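# Untangle wires and sort them into bins by colour

## Task

Separate the tangled wires so each bin holds wires of a single colour, with no wire still hooked on or wrapped around a wire of a different colour. Every wire must lie on the floor of its bin. An end or loop may poke over a rim, but must not droop outside by more than about a finger's width, and must not reach into a bin with another colour. No part of any wire may hang over the table edge. Tugging or squeezing two wires hard against each other can cause failure.

## Robot and tools

ROBOT: two arms, left_arm and right_arm, each with a two-finger gripper. Measured base positions are left_arm (-0.015, +0.340, 0) m, turned slightly (quat_wxyz +1.000, 0, 0, +0.017), and right_arm (-0.024, -0.237, 0) m (quat_wxyz +1.000, 0, 0, -0.006). A two-camera stand sits behind the arms. Loose objects may occasionally get nudged by outside forces.

FRAME: everything uses the scene frame. Its origin is at table-top height, halfway between the arms' nominal bases. +x points out over the table, +z points up, and +y points toward left_arm. Arm names do not match image left and right. The fingers point along the gripper's own +z axis and close along its y axis. end_effector_position is the spot between the pads, about 1 cm behind the tips. Printed poses can be off by a few centimetres, and more so at long reach.

execute_actions(actions, cameras): actions is a list of actions. Each action is a list of 1 to 15 rows, and each row is one control step of 1/30 s. If an action has fewer than 15 rows, its last row repeats until 15 steps are used. Every row has exactly 14 numbers in [-1, 1]. The first 7 are left_arm: dx, dy, dz, rx, ry, rz, opening. The last 7 are right_arm in the same order. The first six numbers of each arm are offsets, not poses. They are measured along the scene axes from that arm's Hand target as it stood when the action began. Every row counts from that same start, not from the previous row. Sending the same offset again therefore moves the arm further. The scale is 1.0 = 0.6 m for dx, dy and dz, and 1.0 = 180 degrees for rotation. rx, ry and rz form one rotation vector, turning about the hand's position. Opening is absolute: +1 is fully open (0.094 m) and -1 is shut. Sending all six pose numbers as 0 re-requests the current Hand target. cameras lists camera names: ["all"] gives all, [] gives none. If omitted, you get images only when actions is empty. An empty actions list is a pure look.

move(target, speed, blend, opening_speed, grip_force, blocking, cameras): target is either one 14-number row laid out as above, or a list of up to 15 such rows used as waypoints. All waypoints are offsets from the Hand targets at the start of the move, not from the previous waypoint. Each gripper travels a straight line and turns the shorter way. speed is the top path speed in m/s, from 0.002 to 2.9 (default 0.25); rotation is capped at twice that figure in rad/s. Give one value, or one per waypoint. blend, in metres, rounds corners at intermediate waypoints; 0 stops at each one. opening_speed sets how fast openings change, in units per second on the -1..1 scale, minimum 0.2. Use it slowly on anything that can squash. grip_force is the per-pad force limit in newtons, 10 to 50 (50 = full). Give one value or one per arm. It stays set until changed, and low values close slowly. blocking=false returns after about 0.5 s while the motion continues. A move is capped at 10 s, does not avoid obstacles or the other arm, and lags more when fast. The result adds a "move:" line. done means the arm is at rest within 10 mm and 2 degrees of its goal. Other words include off_target, moving, held and fault. limits=paced means the pose was clipped; limits=held means steps were withheld.

wait(seconds): 0 to 10 s; arms keep their last command, and a running move continues. stop(): brakes a running move, which needs some distance. zoom_image(camera, region): region is [x0, y0, x1, y1] in pixels of that camera's latest image, at most 504x504. Only cameras in the newest images can be zoomed. Cameras: cam_head_left, cam_head_right, cam_high, cam_left_wrist, cam_right_wrist, each 672x504. finished_scene(scene): the integer number of the current scene. It ends the scene for good, so only call it once the wires stay sorted without help.

RESULTS: each arm reports end_effector_position (m), end_effector_quat_wxyz, Hand target (the last commanded pose after clipping, which is the base for the next offsets) and Tool commands. grip_measured is the finger opening on the -1..1 scale. It reads up to about 2.5 mm wide when empty and narrower than the object when squeezing. The last value in Joint positions is the opening in metres. Joint torques include the arm's own weight and carry offsets and noise. Torques 1 to 3 wrap at ±28 N m. Joint velocities may say "within noise". Action results also list positions at some control steps. MOTOR HOT appears at 75 °C. At 90 °C an OVER-TEMPERATURE FAULT folds that arm away for the rest of the scene.

BEHAVIOUR: each step limits commanded rotation to 40 degrees from the actual hand orientation. Friction and load can leave a gripper several centimetres short. To correct, resend the pose or add the missing offset. A blocked arm keeps pushing until you command it back past its current position. Avoid straight arms, pushing at unreachable goals and long holding, since these heat motors. Do not path close to an arm's own base, because it can flip the shoulder.

AVOID: the two arms, grippers or wrist cameras touching, and one gripper closing on the other's fingers. Also avoid fast collisions with the table or bins, dropping wires or releasing them while moving, and strain on camera cables. Keep every part of every wire on the table. Never drag or squeeze two wires hard against each other while untangling; free hooked wires gently, then lower each one fully into its bin before opening.

Each tool is called as name([rows], argument=value, ...), one row to a line, values as JSON.

## Session

execute_actions(actions=[])

Scene clock: 0.00 s.
left_arm: end_effector_position=(+0.3006, +0.2434, +0.1562) grip_measured=+1.000 end_effector_quat_wxyz=(+0.234, +0.126, +0.943, -0.201) | right_arm: end_effector_position=(+0.3749, -0.1187, +0.1643) grip_measured=+1.000 end_effector_quat_wxyz=(+0.155, -0.020, +0.987, +0.027)
Joint positions: left_arm=[-0.109 1.348 1.062 -0.804 0.421 0.087 0.094] | right_arm=[0.313 1.832 1.706 -1.131 0.034 0.256 0.094]
Joint velocities: within noise
Joint torques (N m): no reading
Motor temperatures (°C): left_arm=[33 34 42 32 31 33 34] | right_arm=[32 32 38 36 34 32 33]
Heat: left arm: 42 °C; right arm: 38 °C.
Hand target: left_arm +0.3003, +0.2423, +0.1594; +0.237, +0.129, +0.941, -0.204 | right_arm +0.3761, -0.1186, +0.1707; +0.163, -0.020, +0.986, +0.028
Tool commands: left_gripper/opening=+1.0 right_gripper/opening=+1.0

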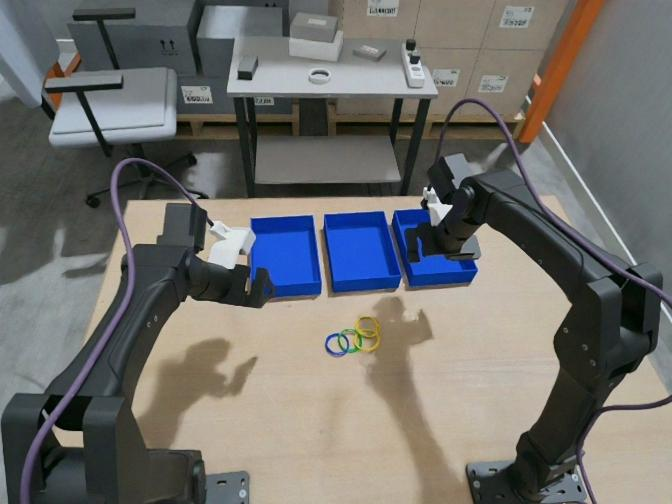

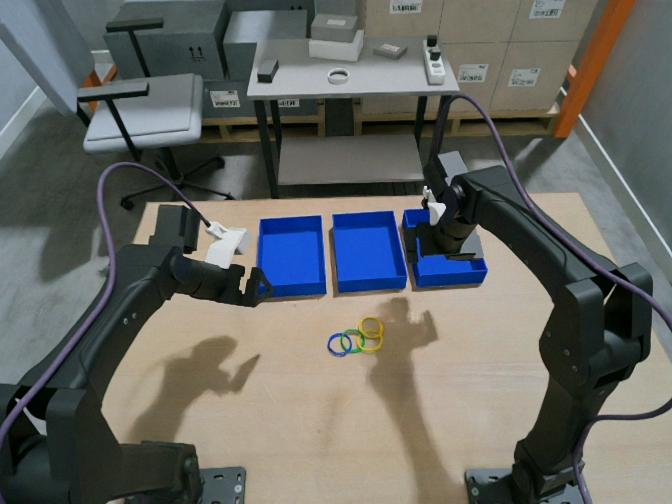

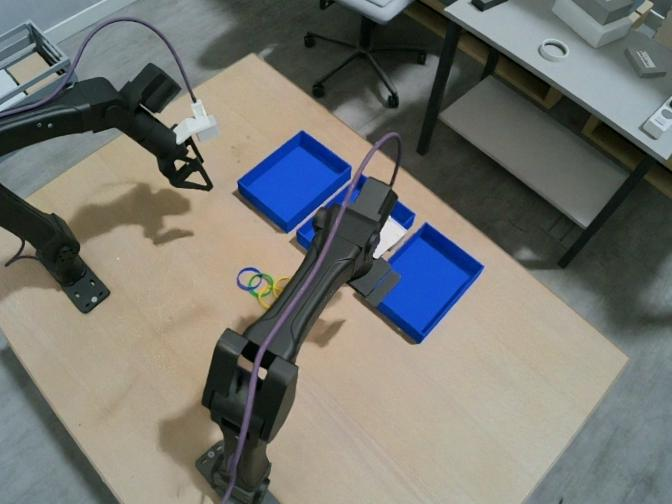

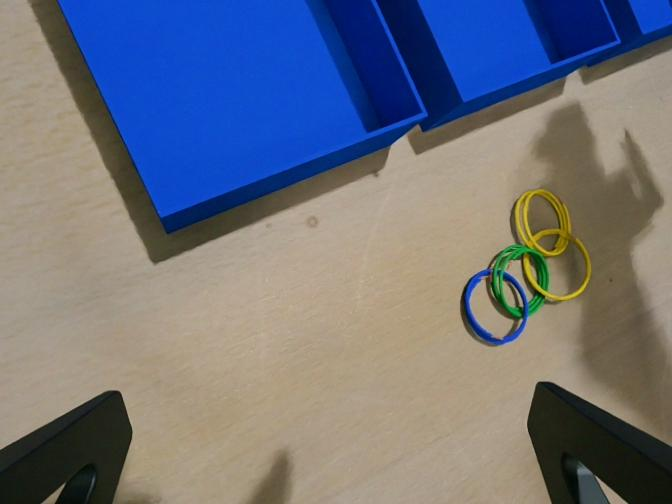

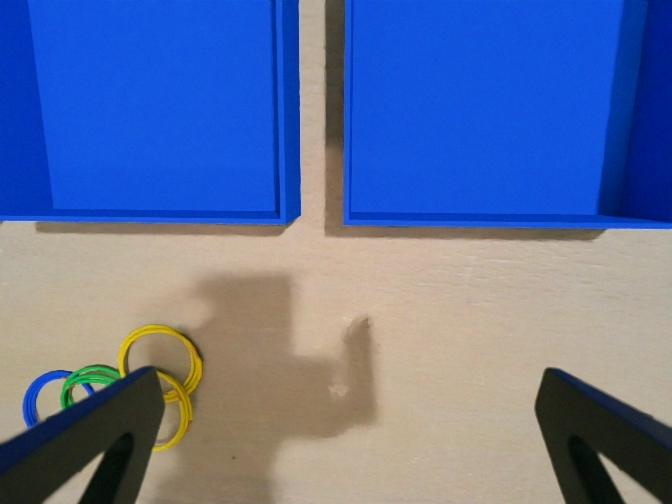

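zoom_image(camera="cam_left_wrist", region=[440, 170, 620, 360])

zoom_image(camera="cam_right_wrist", region=[0, 300, 230, 470])

zoom_image(camera="cam_head_right", region=[310, 305, 410, 370])

Scaled by 2.653 from the camera's 672x504 image, which has a finer 960x720 frame.

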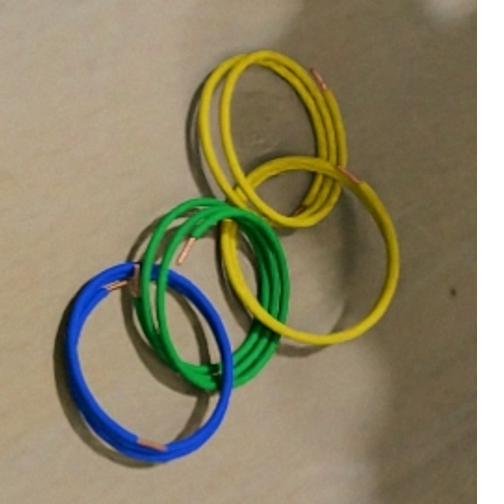

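Scaled by 2.191 from the camera's 672x504 image, which has a finer 960x720 frame.

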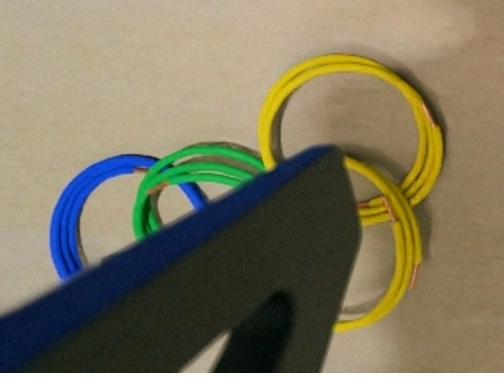

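Scaled by 5.040 from the camera's 672x504 image, which has a finer 960x720 frame.

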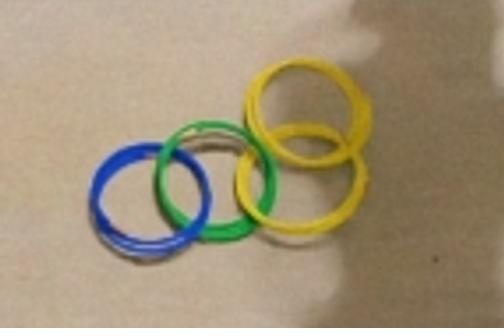

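move(target=[-0.05, -0.205, 0.05, 0.116, 0.052, 0.103, 1, 0, -0.15, 0, 0, 0, 0, 1], cameras=["all"])

Scene clock: 43.83 s.
left_arm: end_effector_position=(+0.2681, +0.1172, +0.1883) grip_measured=+1.000 end_effector_quat_wxyz=(+0.162, +0.006, +0.987, -0.011) | right_arm: end_effector_position=(+0.3791, -0.2103, +0.1614) grip_measured=+1.000 end_effector_quat_wxyz=(+0.149, -0.016, +0.989, +0.022)
Joint positions: left_arm=[-0.807 1.679 1.623 -1.261 -0.207 -0.734 0.094] | right_arm=[0.061 1.796 1.654 -1.129 -0.034 0.022 0.094]
Joint torques (N m): left_arm=[0.1 -6.41 7.47 0.46 -0.22 -0.11] | right_arm=[-0.06 -11.22 4.82 1 -0.22 -0.07]
Motor temperatures (°C): left_arm=[33 37 46 34 32 33 34] | right_arm=[32 39 42 36 34 32 33]
Heat: left arm: 46 °C; right arm: 42 °C.
Hand target: left_arm +0.2703, +0.1193, +0.1895; +0.163, +0.000, +0.987, -0.001 | right_arm +0.3761, -0.2085, +0.1708; +0.164, -0.020, +0.986, +0.028
Off the commanded pose: left_arm 0.003 m, 1 deg | right_arm 0.010 m, 2 deg.
move: done

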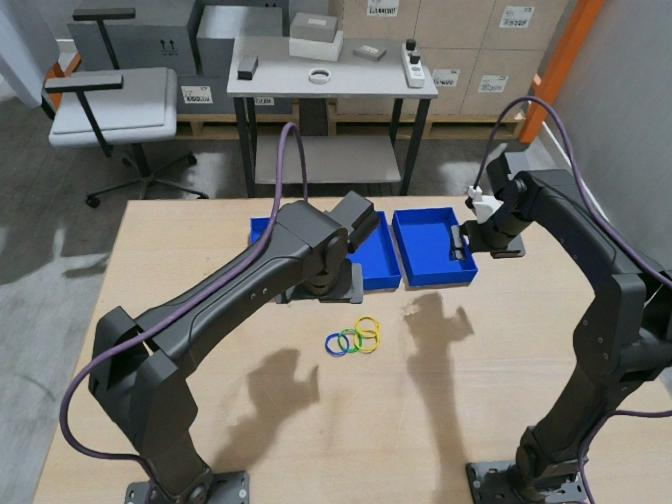

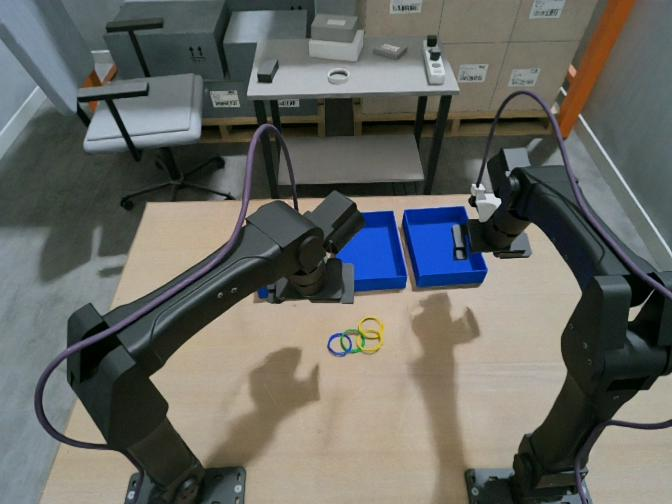

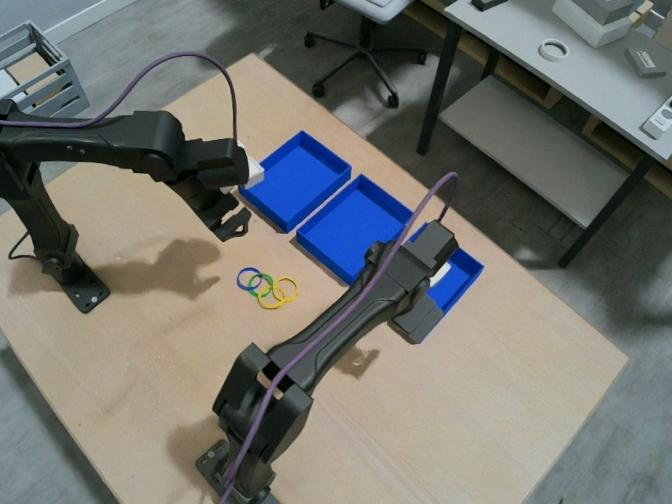

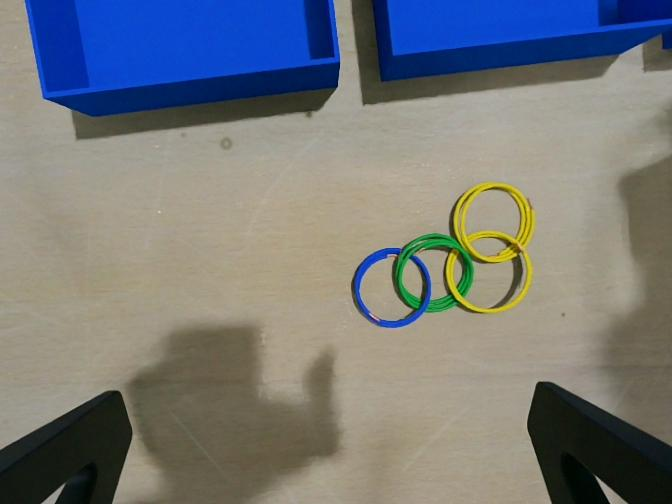

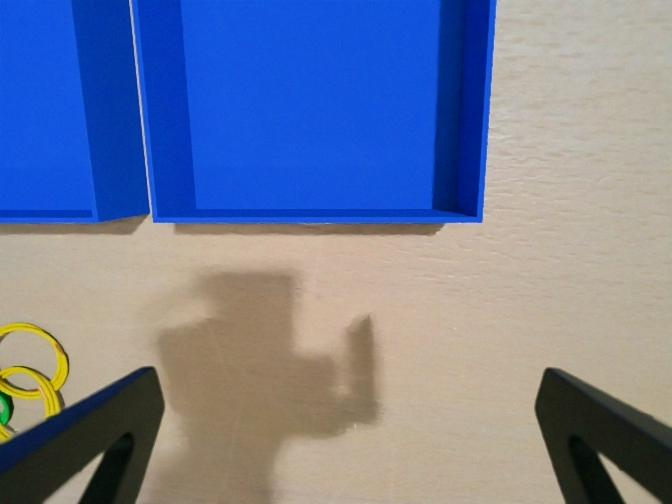

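move(target=[-0.04, -0.1, -0.11, 0,0,0, 1, 0, 0, 0, 0, 0, 0, 1], cameras=["cam_left_wrist"])

zoom_image(camera="cam_left_wrist", region=[220, 200, 480, 400])

Scene clock: 56.30 s.
left_arm: end_effector_position=(+0.2417, +0.0588, +0.1250) grip_measured=+1.000 end_effector_quat_wxyz=(+0.152, +0.008, +0.988, -0.003) | right_arm: end_effector_position=(+0.3791, -0.2103, +0.1614) grip_measured=+1.000 end_effector_quat_wxyz=(+0.149, -0.016, +0.989, +0.022)
Joint positions: left_arm=[-0.981 1.8 1.522 -1.102 -0.241 -0.908 0.094] | right_arm=[0.061 1.796 1.654 -1.129 -0.034 0.022 0.094]
Joint torques (N m): left_arm=[0.12 -8.49 5.26 0.66 -0.32 -0.14] | right_arm=[-0.05 -11.22 4.82 1 -0.22 -0.08]
Heat: left arm: 47 °C; right arm: 41 °C.
Hand target: left_arm +0.2462, +0.0593, +0.1235; +0.163, +0.000, +0.987, -0.001 | right_arm +0.3761, -0.2085, +0.1708; +0.164, -0.020, +0.986, +0.028
Off the commanded pose: left_arm 0.005 m, 2 deg | right_arm 0.010 m, 2 deg.
move: done
Images, in order (width x height): cam_left_wrist 672x504.

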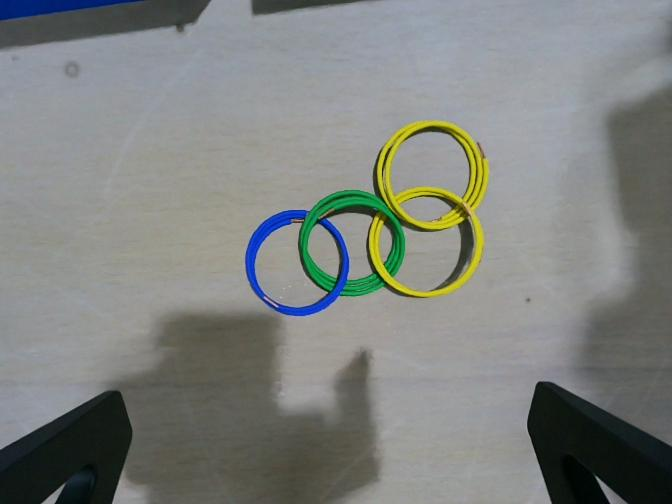

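Scaled by 1.938 from the camera's 672x504 image, which has a finer 960x720 frame.

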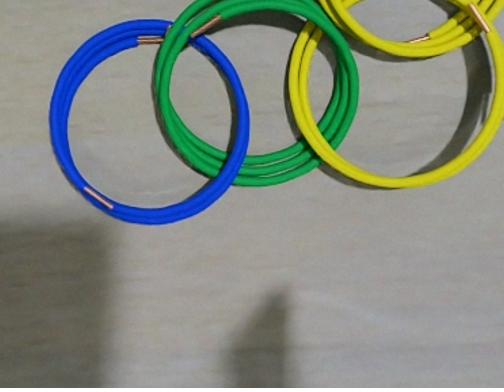

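zoom_image(camera="cam_left_wrist", region=[240, 180, 360, 320])

zoom_image(camera="cam_left_wrist", region=[350, 110, 500, 310])

Scaled by 3.600 from the camera's 672x504 image, which has a finer 960x720 frame.

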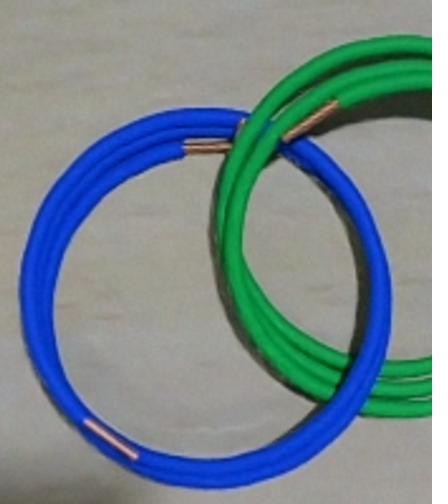

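Scaled by 2.520 from the camera's 672x504 image, which has a finer 960x720 frame.

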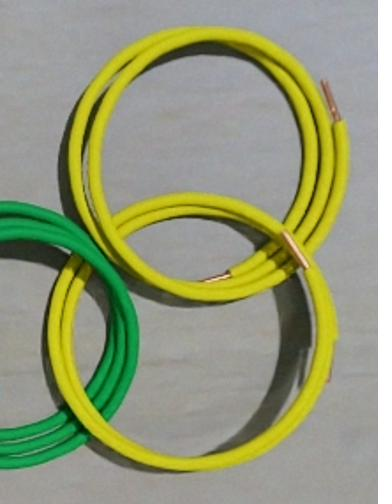

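move(target=[-0.04, -0.015, -0.1, 0,0,0, 1, 0, 0, 0, 0, 0, 0, 1], cameras=["cam_left_wrist"])

zoom_image(camera="cam_left_wrist", region=[160, 150, 400, 350])

zoom_image(camera="cam_left_wrist", region=[300, 80, 540, 330])

Scene clock: 169.23 s.
left_arm: end_effector_position=(+0.2195, +0.0490, +0.0686) grip_measured=+1.000 end_effector_quat_wxyz=(+0.154, +0.005, +0.988, -0.008) | right_arm: end_effector_position=(+0.3791, -0.2103, +0.1614) grip_measured=+1.000 end_effector_quat_wxyz=(+0.149, -0.016, +0.989, +0.022)
Joint positions: left_arm=[-1.05 1.813 1.311 -0.887 -0.253 -0.982 0.094] | right_arm=[0.061 1.796 1.654 -1.129 -0.034 0.022 0.094]
Joint torques (N m): left_arm=[-0.17 -7.95 4.9 0.68 -0.28 -0.11] | right_arm=[-0.05 -11.21 4.82 1 -0.22 -0.07]
Motor temperatures (°C): left_arm=[33 40 45 34 32 33 34] | right_arm=[32 48 39 37 34 32 33]
Heat: left arm: 45 °C; right arm: 48 °C.
Hand target: left_arm +0.2223, +0.0503, +0.0635; +0.163, +0.000, +0.987, -0.001 | right_arm +0.3761, -0.2085, +0.1708; +0.164, -0.020, +0.986, +0.028
Off the commanded pose: left_arm 0.006 m, 1 deg | right_arm 0.010 m, 2 deg.
move: done
Images, in order (width x height): cam_left_wrist 672x504.

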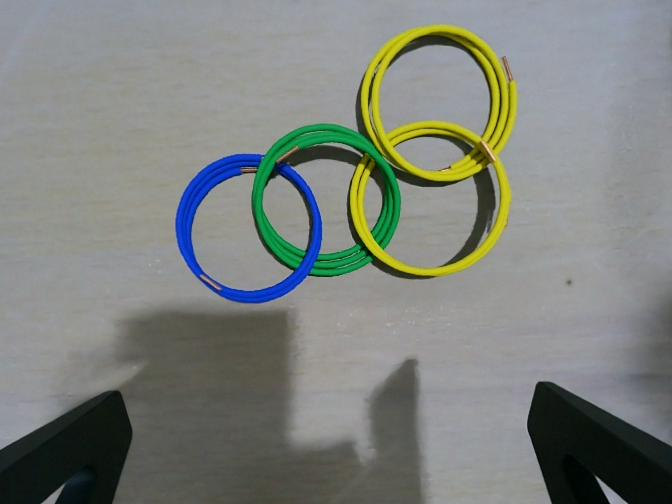

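Scaled by 2.100 from the camera's 672x504 image, which has a finer 960x720 frame.

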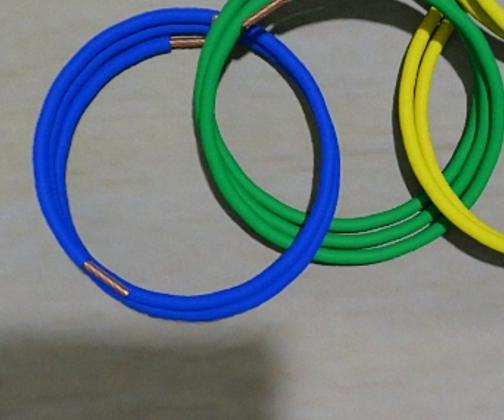

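Scaled by 2.016 from the camera's 672x504 image, which has a finer 960x720 frame.

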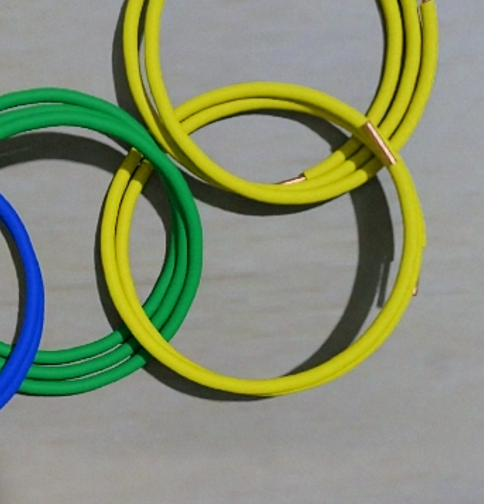

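zoom_image(camera="cam_left_wrist", region=[225, 135, 315, 200])

zoom_image(camera="cam_left_wrist", region=[265, 220, 355, 285])

zoom_image(camera="cam_left_wrist", region=[335, 110, 435, 200])

zoom_image(camera="cam_left_wrist", region=[345, 215, 435, 285])

zoom_image(camera="cam_left_wrist", region=[430, 40, 530, 230])

Scaled by 5.600 from the camera's 672x504 image, which has a finer 960x720 frame.

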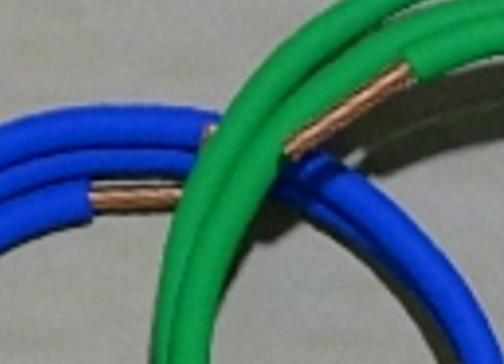

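Scaled by 5.600 from the camera's 672x504 image, which has a finer 960x720 frame.

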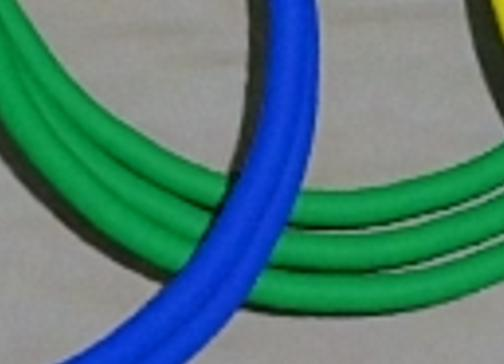

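Scaled by 5.040 from the camera's 672x504 image, which has a finer 960x720 frame.

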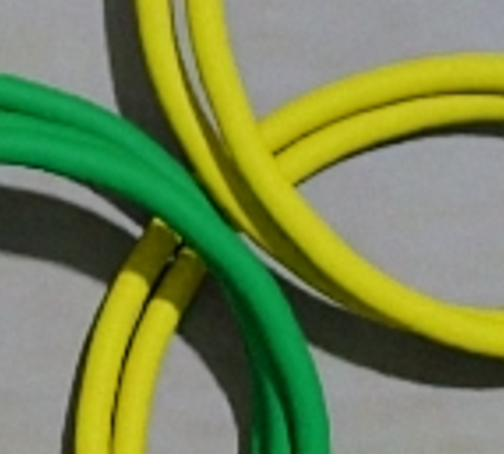

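Scaled by 5.600 from the camera's 672x504 image, which has a finer 960x720 frame.

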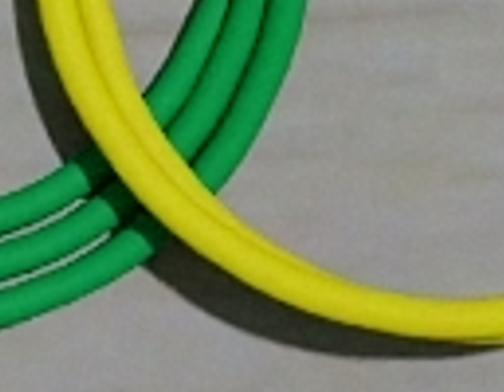

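Scaled by 2.653 from the camera's 672x504 image, which has a finer 960x720 frame.

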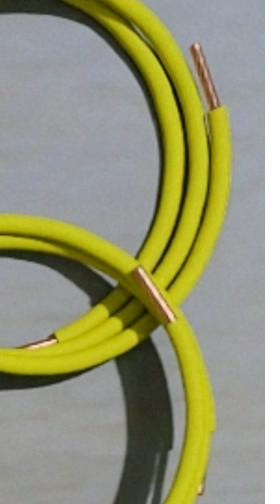

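move(target=[0.052, 0.09, -0.01, 0,0,0, -0.49, 0, 0, 0, 0, 0, 0, 1], cameras=["cam_left_wrist","cam_high","cam_head_left"])

Scene clock: 285.60 s.
left_arm: end_effector_position=(+0.2520, +0.1041, +0.0536) grip_measured=-0.487 end_effector_quat_wxyz=(+0.152, -0.002, +0.988, +0.005) | right_arm: end_effector_position=(+0.3791, -0.2103, +0.1614) grip_measured=+1.000 end_effector_quat_wxyz=(+0.149, -0.016, +0.989, +0.022)
Joint positions: left_arm=[-0.878 1.753 1.174 -0.794 -0.233 -0.825 0.024] | right_arm=[0.061 1.796 1.654 -1.129 -0.034 0.022 0.094]
Joint torques (N m): left_arm=[-0.05 -9.88 4.45 0.74 -0.17 0.04] | right_arm=[-0.06 -11.21 4.82 1 -0.22 -0.07]
Motor temperatures (°C): left_arm=[33 45 47 34 32 33 34] | right_arm=[32 52 39 37 34 32 33]
Heat: left arm: 47 °C; right arm: 52 °C.
Hand target: left_arm +0.2534, +0.1043, +0.0574; +0.163, +0.000, +0.987, -0.001 | right_arm +0.3761, -0.2085, +0.1708; +0.164, -0.020, +0.986, +0.028
Off the commanded pose: left_arm 0.004 m, 1 deg | right_arm 0.010 m, 2 deg.
move: done
Images, in order (width x height): cam_head_left 672x504, cam_high 672x504, cam_left_wrist 672x504.

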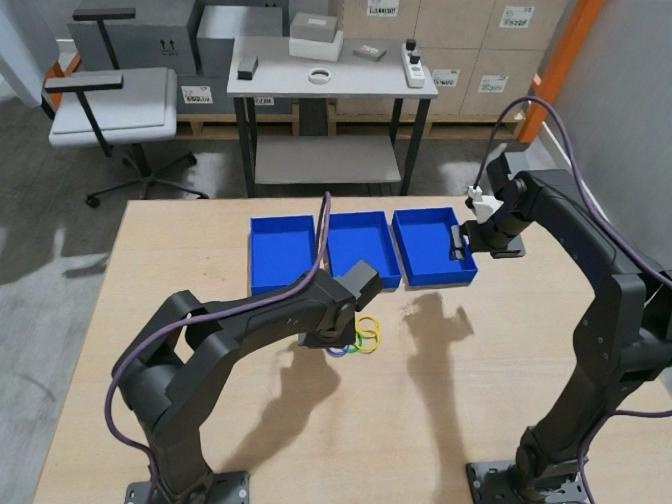

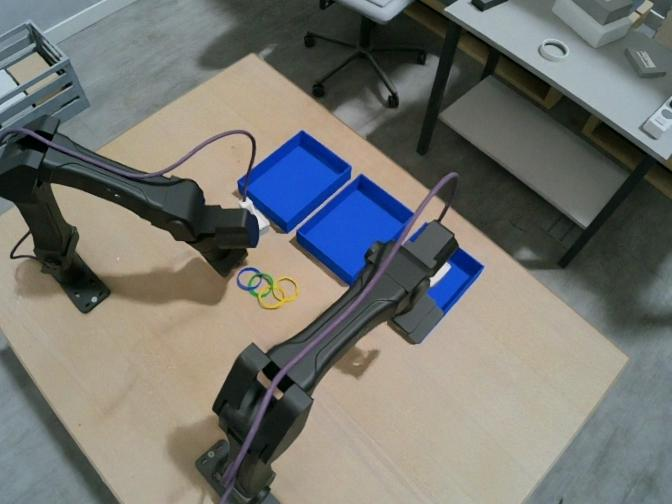

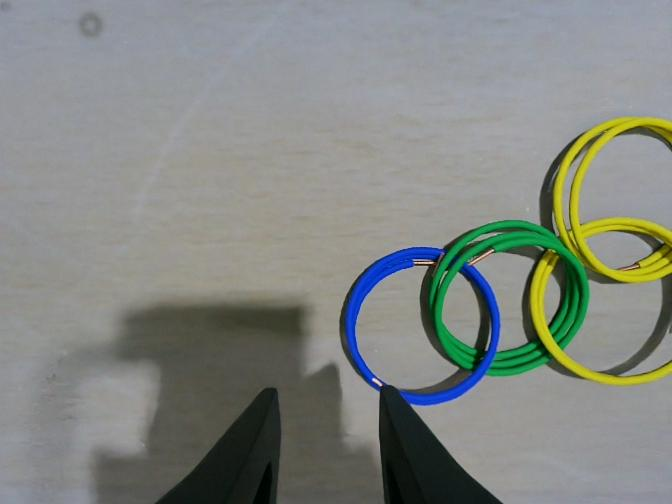

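move(target=[0, -0.011, -0.07, 0,0,0, -0.49, 0, 0, 0, 0, 0, 0, 1], speed=0.08, grip_force=[15, 15], cameras=["cam_left_wrist"])

Scene clock: 301.83 s.
left_arm: end_effector_position=(+0.2537, +0.0981, +0.0208) grip_measured=-0.487 end_effector_quat_wxyz=(+0.159, +0.000, +0.987, -0.004) | right_arm: end_effector_position=(+0.3791, -0.2103, +0.1614) grip_measured=+1.000 end_effector_quat_wxyz=(+0.149, -0.016, +0.989, +0.022)
Joint positions: left_arm=[-0.885 1.803 1.09 -0.636 -0.233 -0.825 0.024] | right_arm=[0.061 1.796 1.654 -1.129 -0.034 0.022 0.094]
Joint torques (N m): left_arm=[-0.69 -7.54 4.78 0.74 -0.22 -0.08] | right_arm=[-0.08 -11.22 4.82 1 -0.22 -0.08]
Heat: left arm: 47 °C; right arm: 52 °C.
Hand target: left_arm +0.2535, +0.0977, +0.0156; +0.163, +0.000, +0.987, -0.001 | right_arm +0.3761, -0.2085, +0.1708; +0.164, -0.020, +0.986, +0.028
Off the commanded pose: left_arm 0.005 m, 1 deg | right_arm 0.010 m, 2 deg.
grip_force (N): 15, 15
move: done
Images, in order (width x height): cam_left_wrist 672x504.

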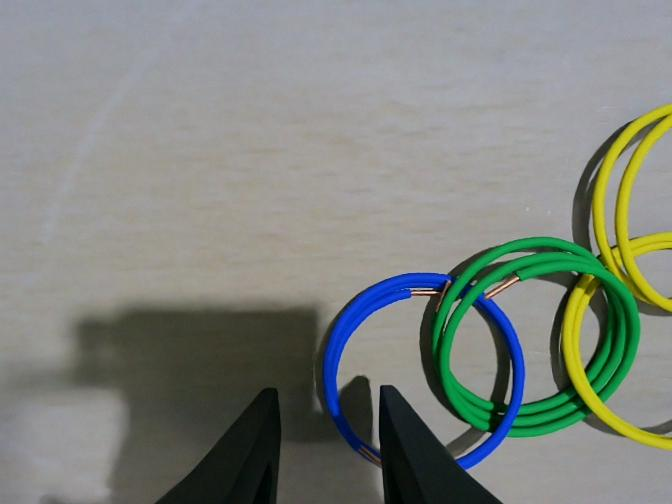

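move(target=[0, 0.001, -0.018, 0,0,0, -0.49, 0, 0, 0, 0, 0, 0, 1], speed=0.05, cameras=["cam_left_wrist"])

Scene clock: 310.73 s.
left_arm: end_effector_position=(+0.2541, +0.0976, +0.0115) grip_measured=-0.487 end_effector_quat_wxyz=(+0.161, +0.000, +0.987, -0.006) | right_arm: end_effector_position=(+0.3791, -0.2103, +0.1614) grip_measured=+1.000 end_effector_quat_wxyz=(+0.149, -0.016, +0.989, +0.022)
Joint positions: left_arm=[-0.885 1.819 1.067 -0.592 -0.233 -0.825 0.024] | right_arm=[0.061 1.796 1.654 -1.129 -0.034 0.022 0.094]
Joint torques (N m): left_arm=[-0.44 -7.2 4.42 0.77 -0.2 -0.08] | right_arm=[-0.06 -11.22 4.82 1 -0.22 -0.07]
Heat: left arm: 46 °C; right arm: 52 °C.
Hand target: left_arm +0.2534, +0.0983, +0.0047; +0.163, +0.000, +0.987, -0.001 | right_arm +0.3761, -0.2085, +0.1708; +0.164, -0.020, +0.986, +0.028
Off the commanded pose: left_arm 0.007 m, 1 deg | right_arm 0.010 m, 2 deg.
grip_force (N): 15, 15
move: done
Images, in order (width x height): cam_left_wrist 672x504.

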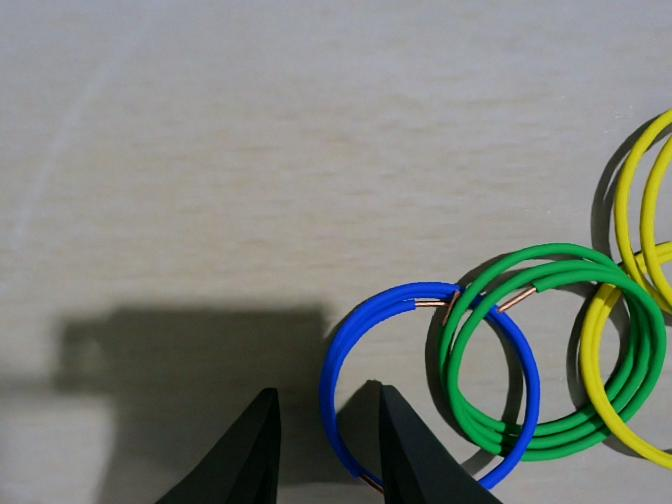

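move(target=[0, 0, 0, 0,0,0, -0.93, 0, 0, 0, 0, 0, 0, 1], opening_speed=0.3, cameras=["cam_left_wrist"])

zoom_image(camera="cam_left_wrist", region=[250, 250, 550, 500])

Scene clock: 333.23 s.
left_arm: end_effector_position=(+0.2542, +0.0975, +0.0115) grip_measured=-0.925 end_effector_quat_wxyz=(+0.161, +0.000, +0.987, -0.006) | right_arm: end_effector_position=(+0.3791, -0.2103, +0.1614) grip_measured=+1.000 end_effector_quat_wxyz=(+0.149, -0.016, +0.989, +0.022)
Joint positions: left_arm=[-0.885 1.819 1.067 -0.592 -0.233 -0.825 0.004] | right_arm=[0.061 1.796 1.654 -1.129 -0.034 0.022 0.094]
Joint torques (N m): left_arm=[-0.58 -7.32 4.49 0.8 -0.18 -0.08] | right_arm=[-0.08 -11.21 4.82 1 -0.21 -0.08]
Heat: left arm: 45 °C; right arm: 53 °C.
Hand target: left_arm +0.2534, +0.0983, +0.0047; +0.163, +0.000, +0.987, -0.001 | right_arm +0.3761, -0.2085, +0.1708; +0.164, -0.020, +0.986, +0.028
Off the commanded pose: left_arm 0.007 m, 1 deg | right_arm 0.010 m, 2 deg.
grip_force (N): 15, 15
move: done
Images, in order (width x height): cam_left_wrist 672x504.

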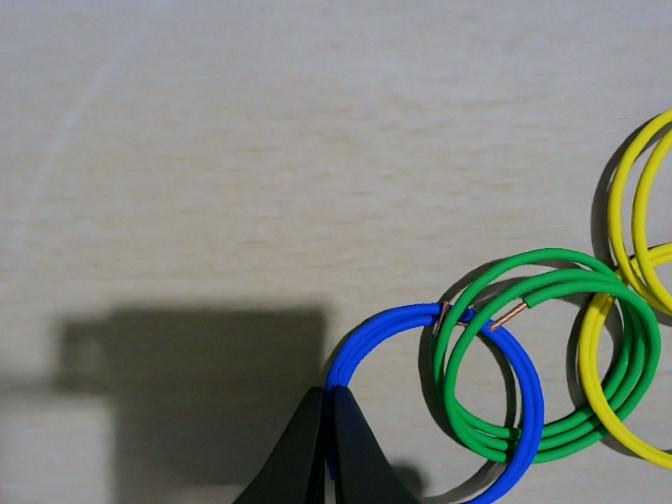

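Scaled by 1.680 from the camera's 672x504 image, which has a finer 960x720 frame.

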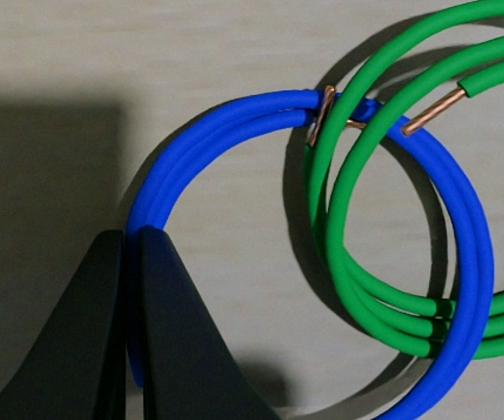

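move(target=[-0.02, 0.02, 0.08, 0,0,0, -0.95, 0, 0, 0, 0, 0, 0, 1], speed=0.06, cameras=["cam_left_wrist","cam_head_right","cam_high"])

zoom_image(camera="cam_left_wrist", region=[250, 250, 550, 500])

Scene clock: 341.30 s.
left_arm: end_effector_position=(+0.2397, +0.1141, +0.0410) grip_measured=-0.933 end_effector_quat_wxyz=(+0.152, +0.001, +0.988, +0.005) | right_arm: end_effector_position=(+0.3791, -0.2103, +0.1614) grip_measured=+1.000 end_effector_quat_wxyz=(+0.149, -0.016, +0.989, +0.022)
Joint positions: left_arm=[-0.885 1.713 1.074 -0.734 -0.233 -0.825 0.003] | right_arm=[0.061 1.796 1.654 -1.129 -0.034 0.022 0.094]
Joint torques (N m): left_arm=[-1.07 -9.47 6.97 0.38 -0.19 -0.11] | right_arm=[-0.06 -11.21 4.83 1 -0.22 -0.07]
Heat: left arm: 45 °C; right arm: 53 °C.
Hand target: left_arm +0.2414, +0.1104, +0.0526; +0.162, +0.000, +0.987, +0.000 | right_arm +0.3761, -0.2085, +0.1708; +0.164, -0.020, +0.986, +0.028
Off the commanded pose: left_arm 0.012 m, 1 deg | right_arm 0.010 m, 2 deg.
grip_force (N): 15, 15
move: off_target (left_arm)
Images, in order (width x height): cam_head_right 672x504, cam_high 672x504, cam_left_wrist 672x504.

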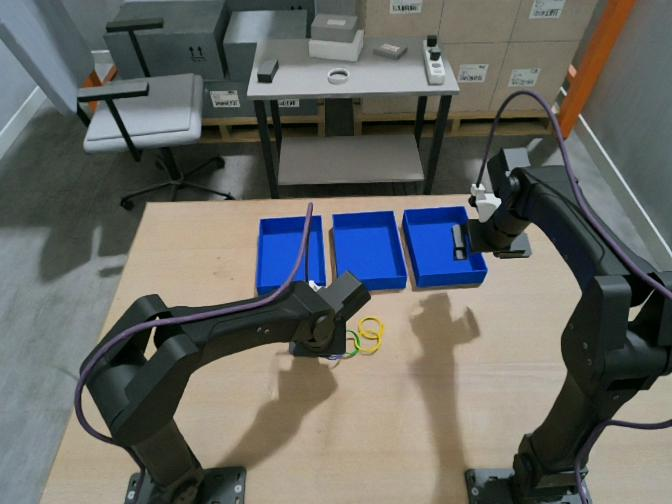

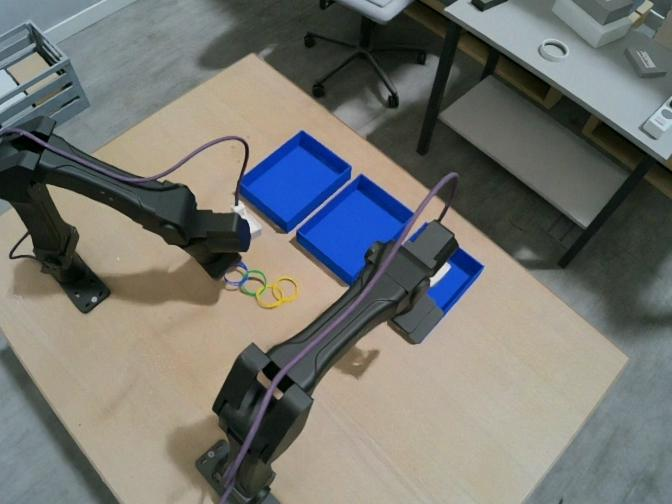

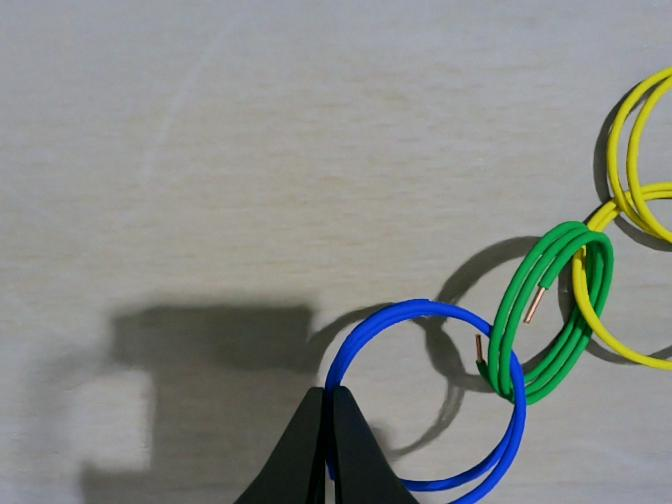

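Scaled by 1.680 from the camera's 672x504 image, which has a finer 960x720 frame.

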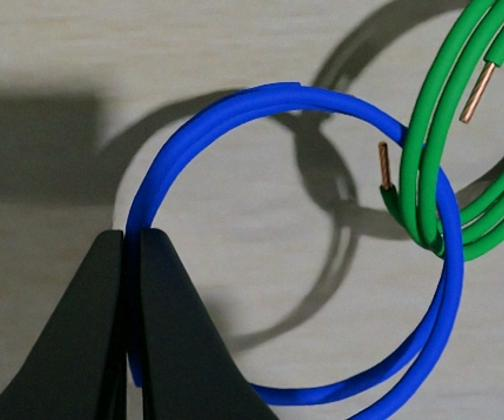

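move(target=[-0.0, 0.03, 0.07, 0,0,0, -0.96, 0, 0, 0, 0, 0, 0, 1], speed=0.06, cameras=["cam_left_wrist","cam_high"])

zoom_image(camera="cam_left_wrist", region=[300, 220, 600, 500])

zoom_image(camera="cam_high", region=[190, 230, 320, 330])

Scene clock: 354.57 s.
left_arm: end_effector_position=(+0.2378, +0.1271, +0.0836) grip_measured=-0.933 end_effector_quat_wxyz=(+0.154, +0.001, +0.988, +0.002) | right_arm: end_effector_position=(+0.3791, -0.2103, +0.1614) grip_measured=+1.000 end_effector_quat_wxyz=(+0.149, -0.016, +0.989, +0.022)
Joint positions: left_arm=[-0.861 1.615 1.142 -0.889 -0.228 -0.8 0.003] | right_arm=[0.061 1.796 1.654 -1.129 -0.034 0.022 0.094]
Joint torques (N m): left_arm=[0.61 -8.58 7.21 0.39 -0.16 0.03] | right_arm=[-0.06 -11.22 4.81 1 -0.22 -0.07]
Heat: left arm: 47 °C; right arm: 53 °C.
Hand target: left_arm +0.2414, +0.1284, +0.0946; +0.162, +0.000, +0.987, +0.000 | right_arm +0.3761, -0.2085, +0.1708; +0.164, -0.020, +0.986, +0.028
Off the commanded pose: left_arm 0.012 m, 1 deg | right_arm 0.010 m, 2 deg.
grip_force (N): 15, 15
move: off_target (left_arm)
Images, in order (width x height): cam_high 672x504, cam_left_wrist 672x504.

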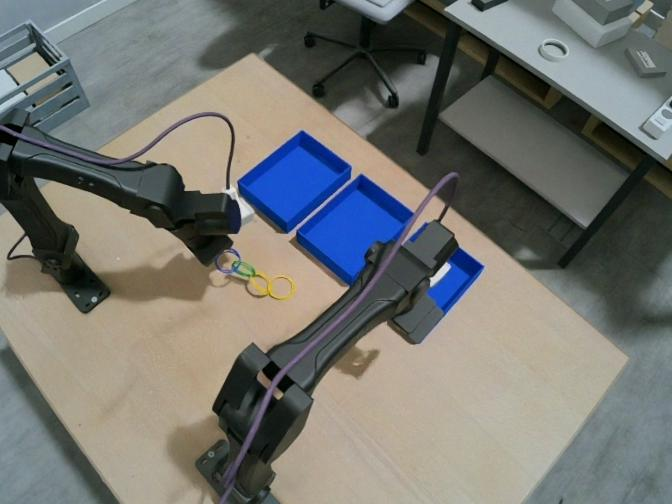

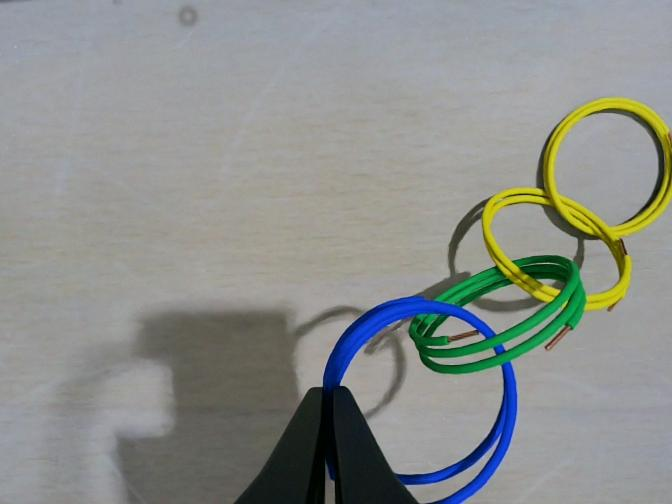

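Scaled by 1.680 from the camera's 672x504 image, which has a finer 960x720 frame.

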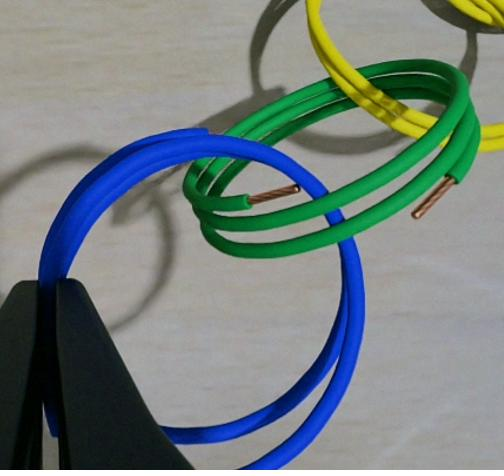

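Scaled by 3.877 from the camera's 672x504 image, which has a finer 960x720 frame.

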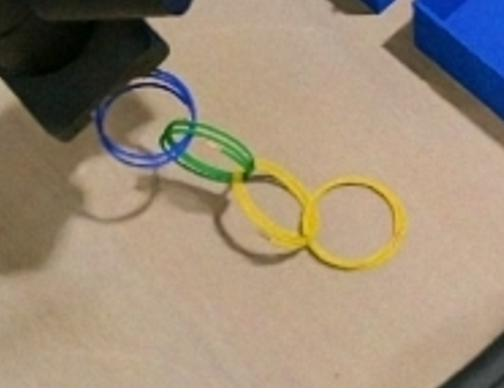

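move(target=[0,0,0, 0,0,0, -0.96, -0.3, 0.29, -0.12, 0.139, 0, 0, -0.5], speed=0.2, cameras=["all"])

Scene clock: 382.50 s.
left_arm: end_effector_position=(+0.2377, +0.1272, +0.0836) grip_measured=-0.933 end_effector_quat_wxyz=(+0.153, +0.001, +0.988, +0.003) | right_arm: end_effector_position=(+0.1978, -0.0329, +0.0993) grip_measured=-0.349 end_effector_quat_wxyz=(+0.156, +0.016, +0.958, +0.242)
Joint positions: left_arm=[-0.861 1.615 1.142 -0.889 -0.228 -0.8 0.003] | right_arm=[0.639 1.195 0.736 -0.557 -0.192 0.717 0.031]
Joint velocities: left_arm=[within noise] | right_arm=[0.002 0.002 -0.022 -0.007 -0.037 -0.007 -0.01]
Joint torques (N m): left_arm=[0.77 -8.51 7.3 0.37 -0.15 0.03] | right_arm=[0.55 -4.46 4.98 1.47 0.01 0.03]
Heat: left arm: 50 °C; right arm: 51 °C.
Hand target: left_arm +0.2414, +0.1284, +0.0946; +0.163, +0.000, +0.987, +0.000 | right_arm +0.1962, -0.0345, +0.0989; +0.164, +0.016, +0.956, +0.241
Off the commanded pose: left_arm 0.012 m, 1 deg | right_arm 0.002 m, 1 deg.
grip_force (N): 15, 15
move: moving (right_arm; no rest 5 s after the path's end), off_target (left_arm)

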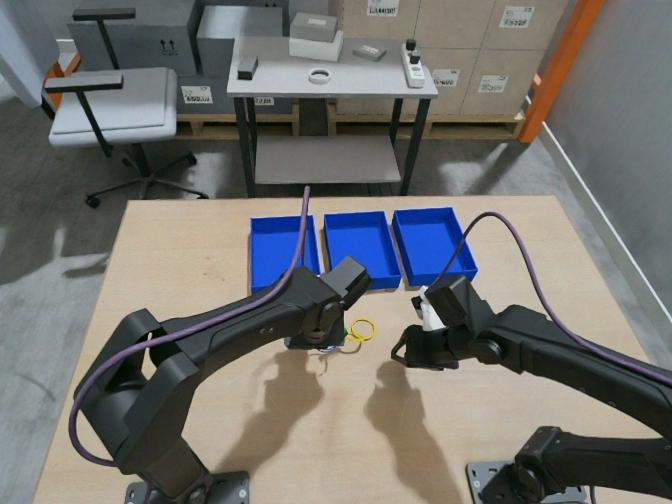

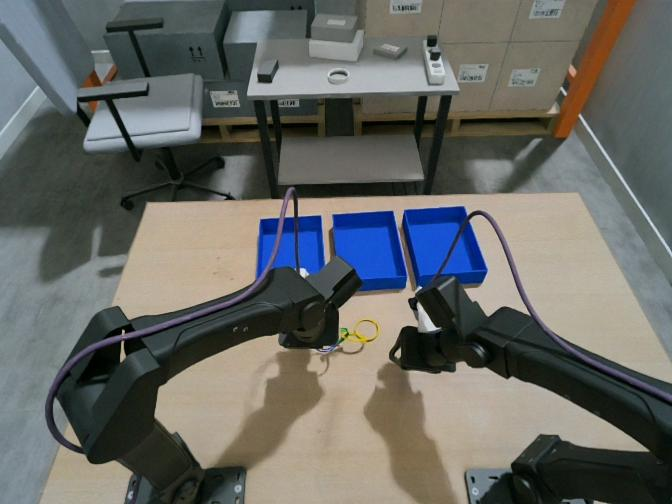

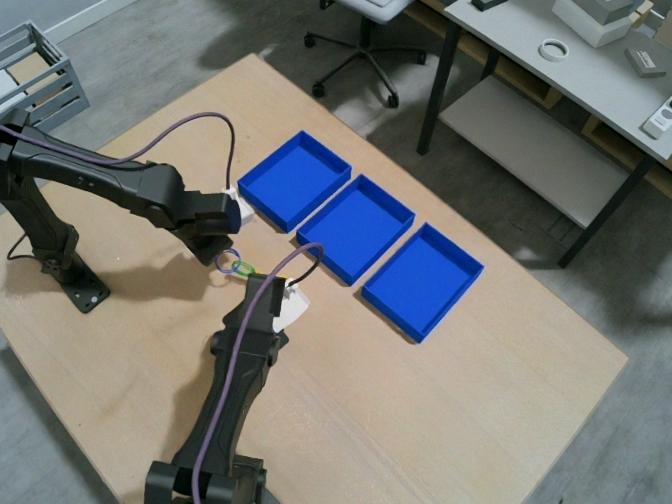

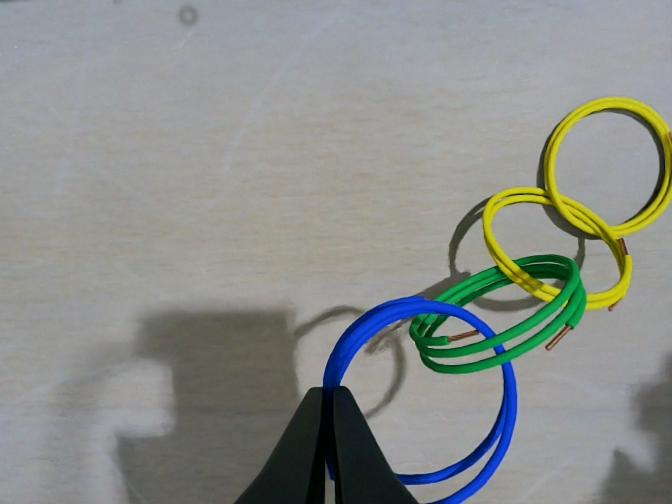

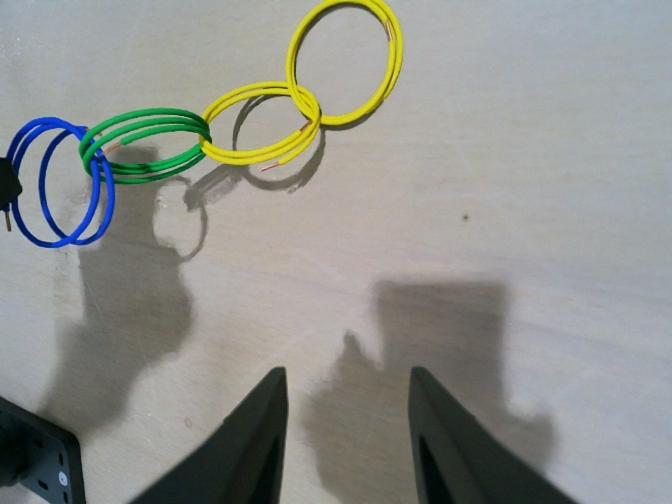

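zoom_image(camera="cam_right_wrist", region=[60, 80, 340, 210])

zoom_image(camera="cam_left_wrist", region=[380, 230, 640, 400])

Scaled by 1.800 from the camera's 672x504 image, which has a finer 960x720 frame.

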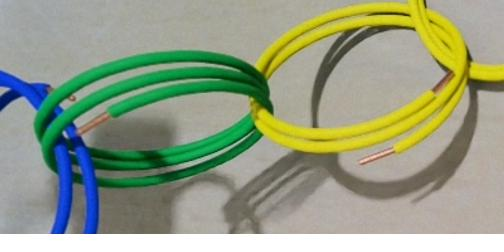

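Scaled by 1.938 from the camera's 672x504 image, which has a finer 960x720 frame.

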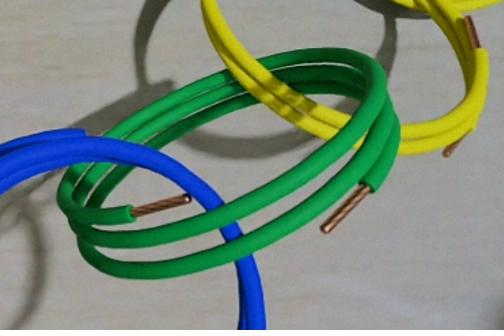

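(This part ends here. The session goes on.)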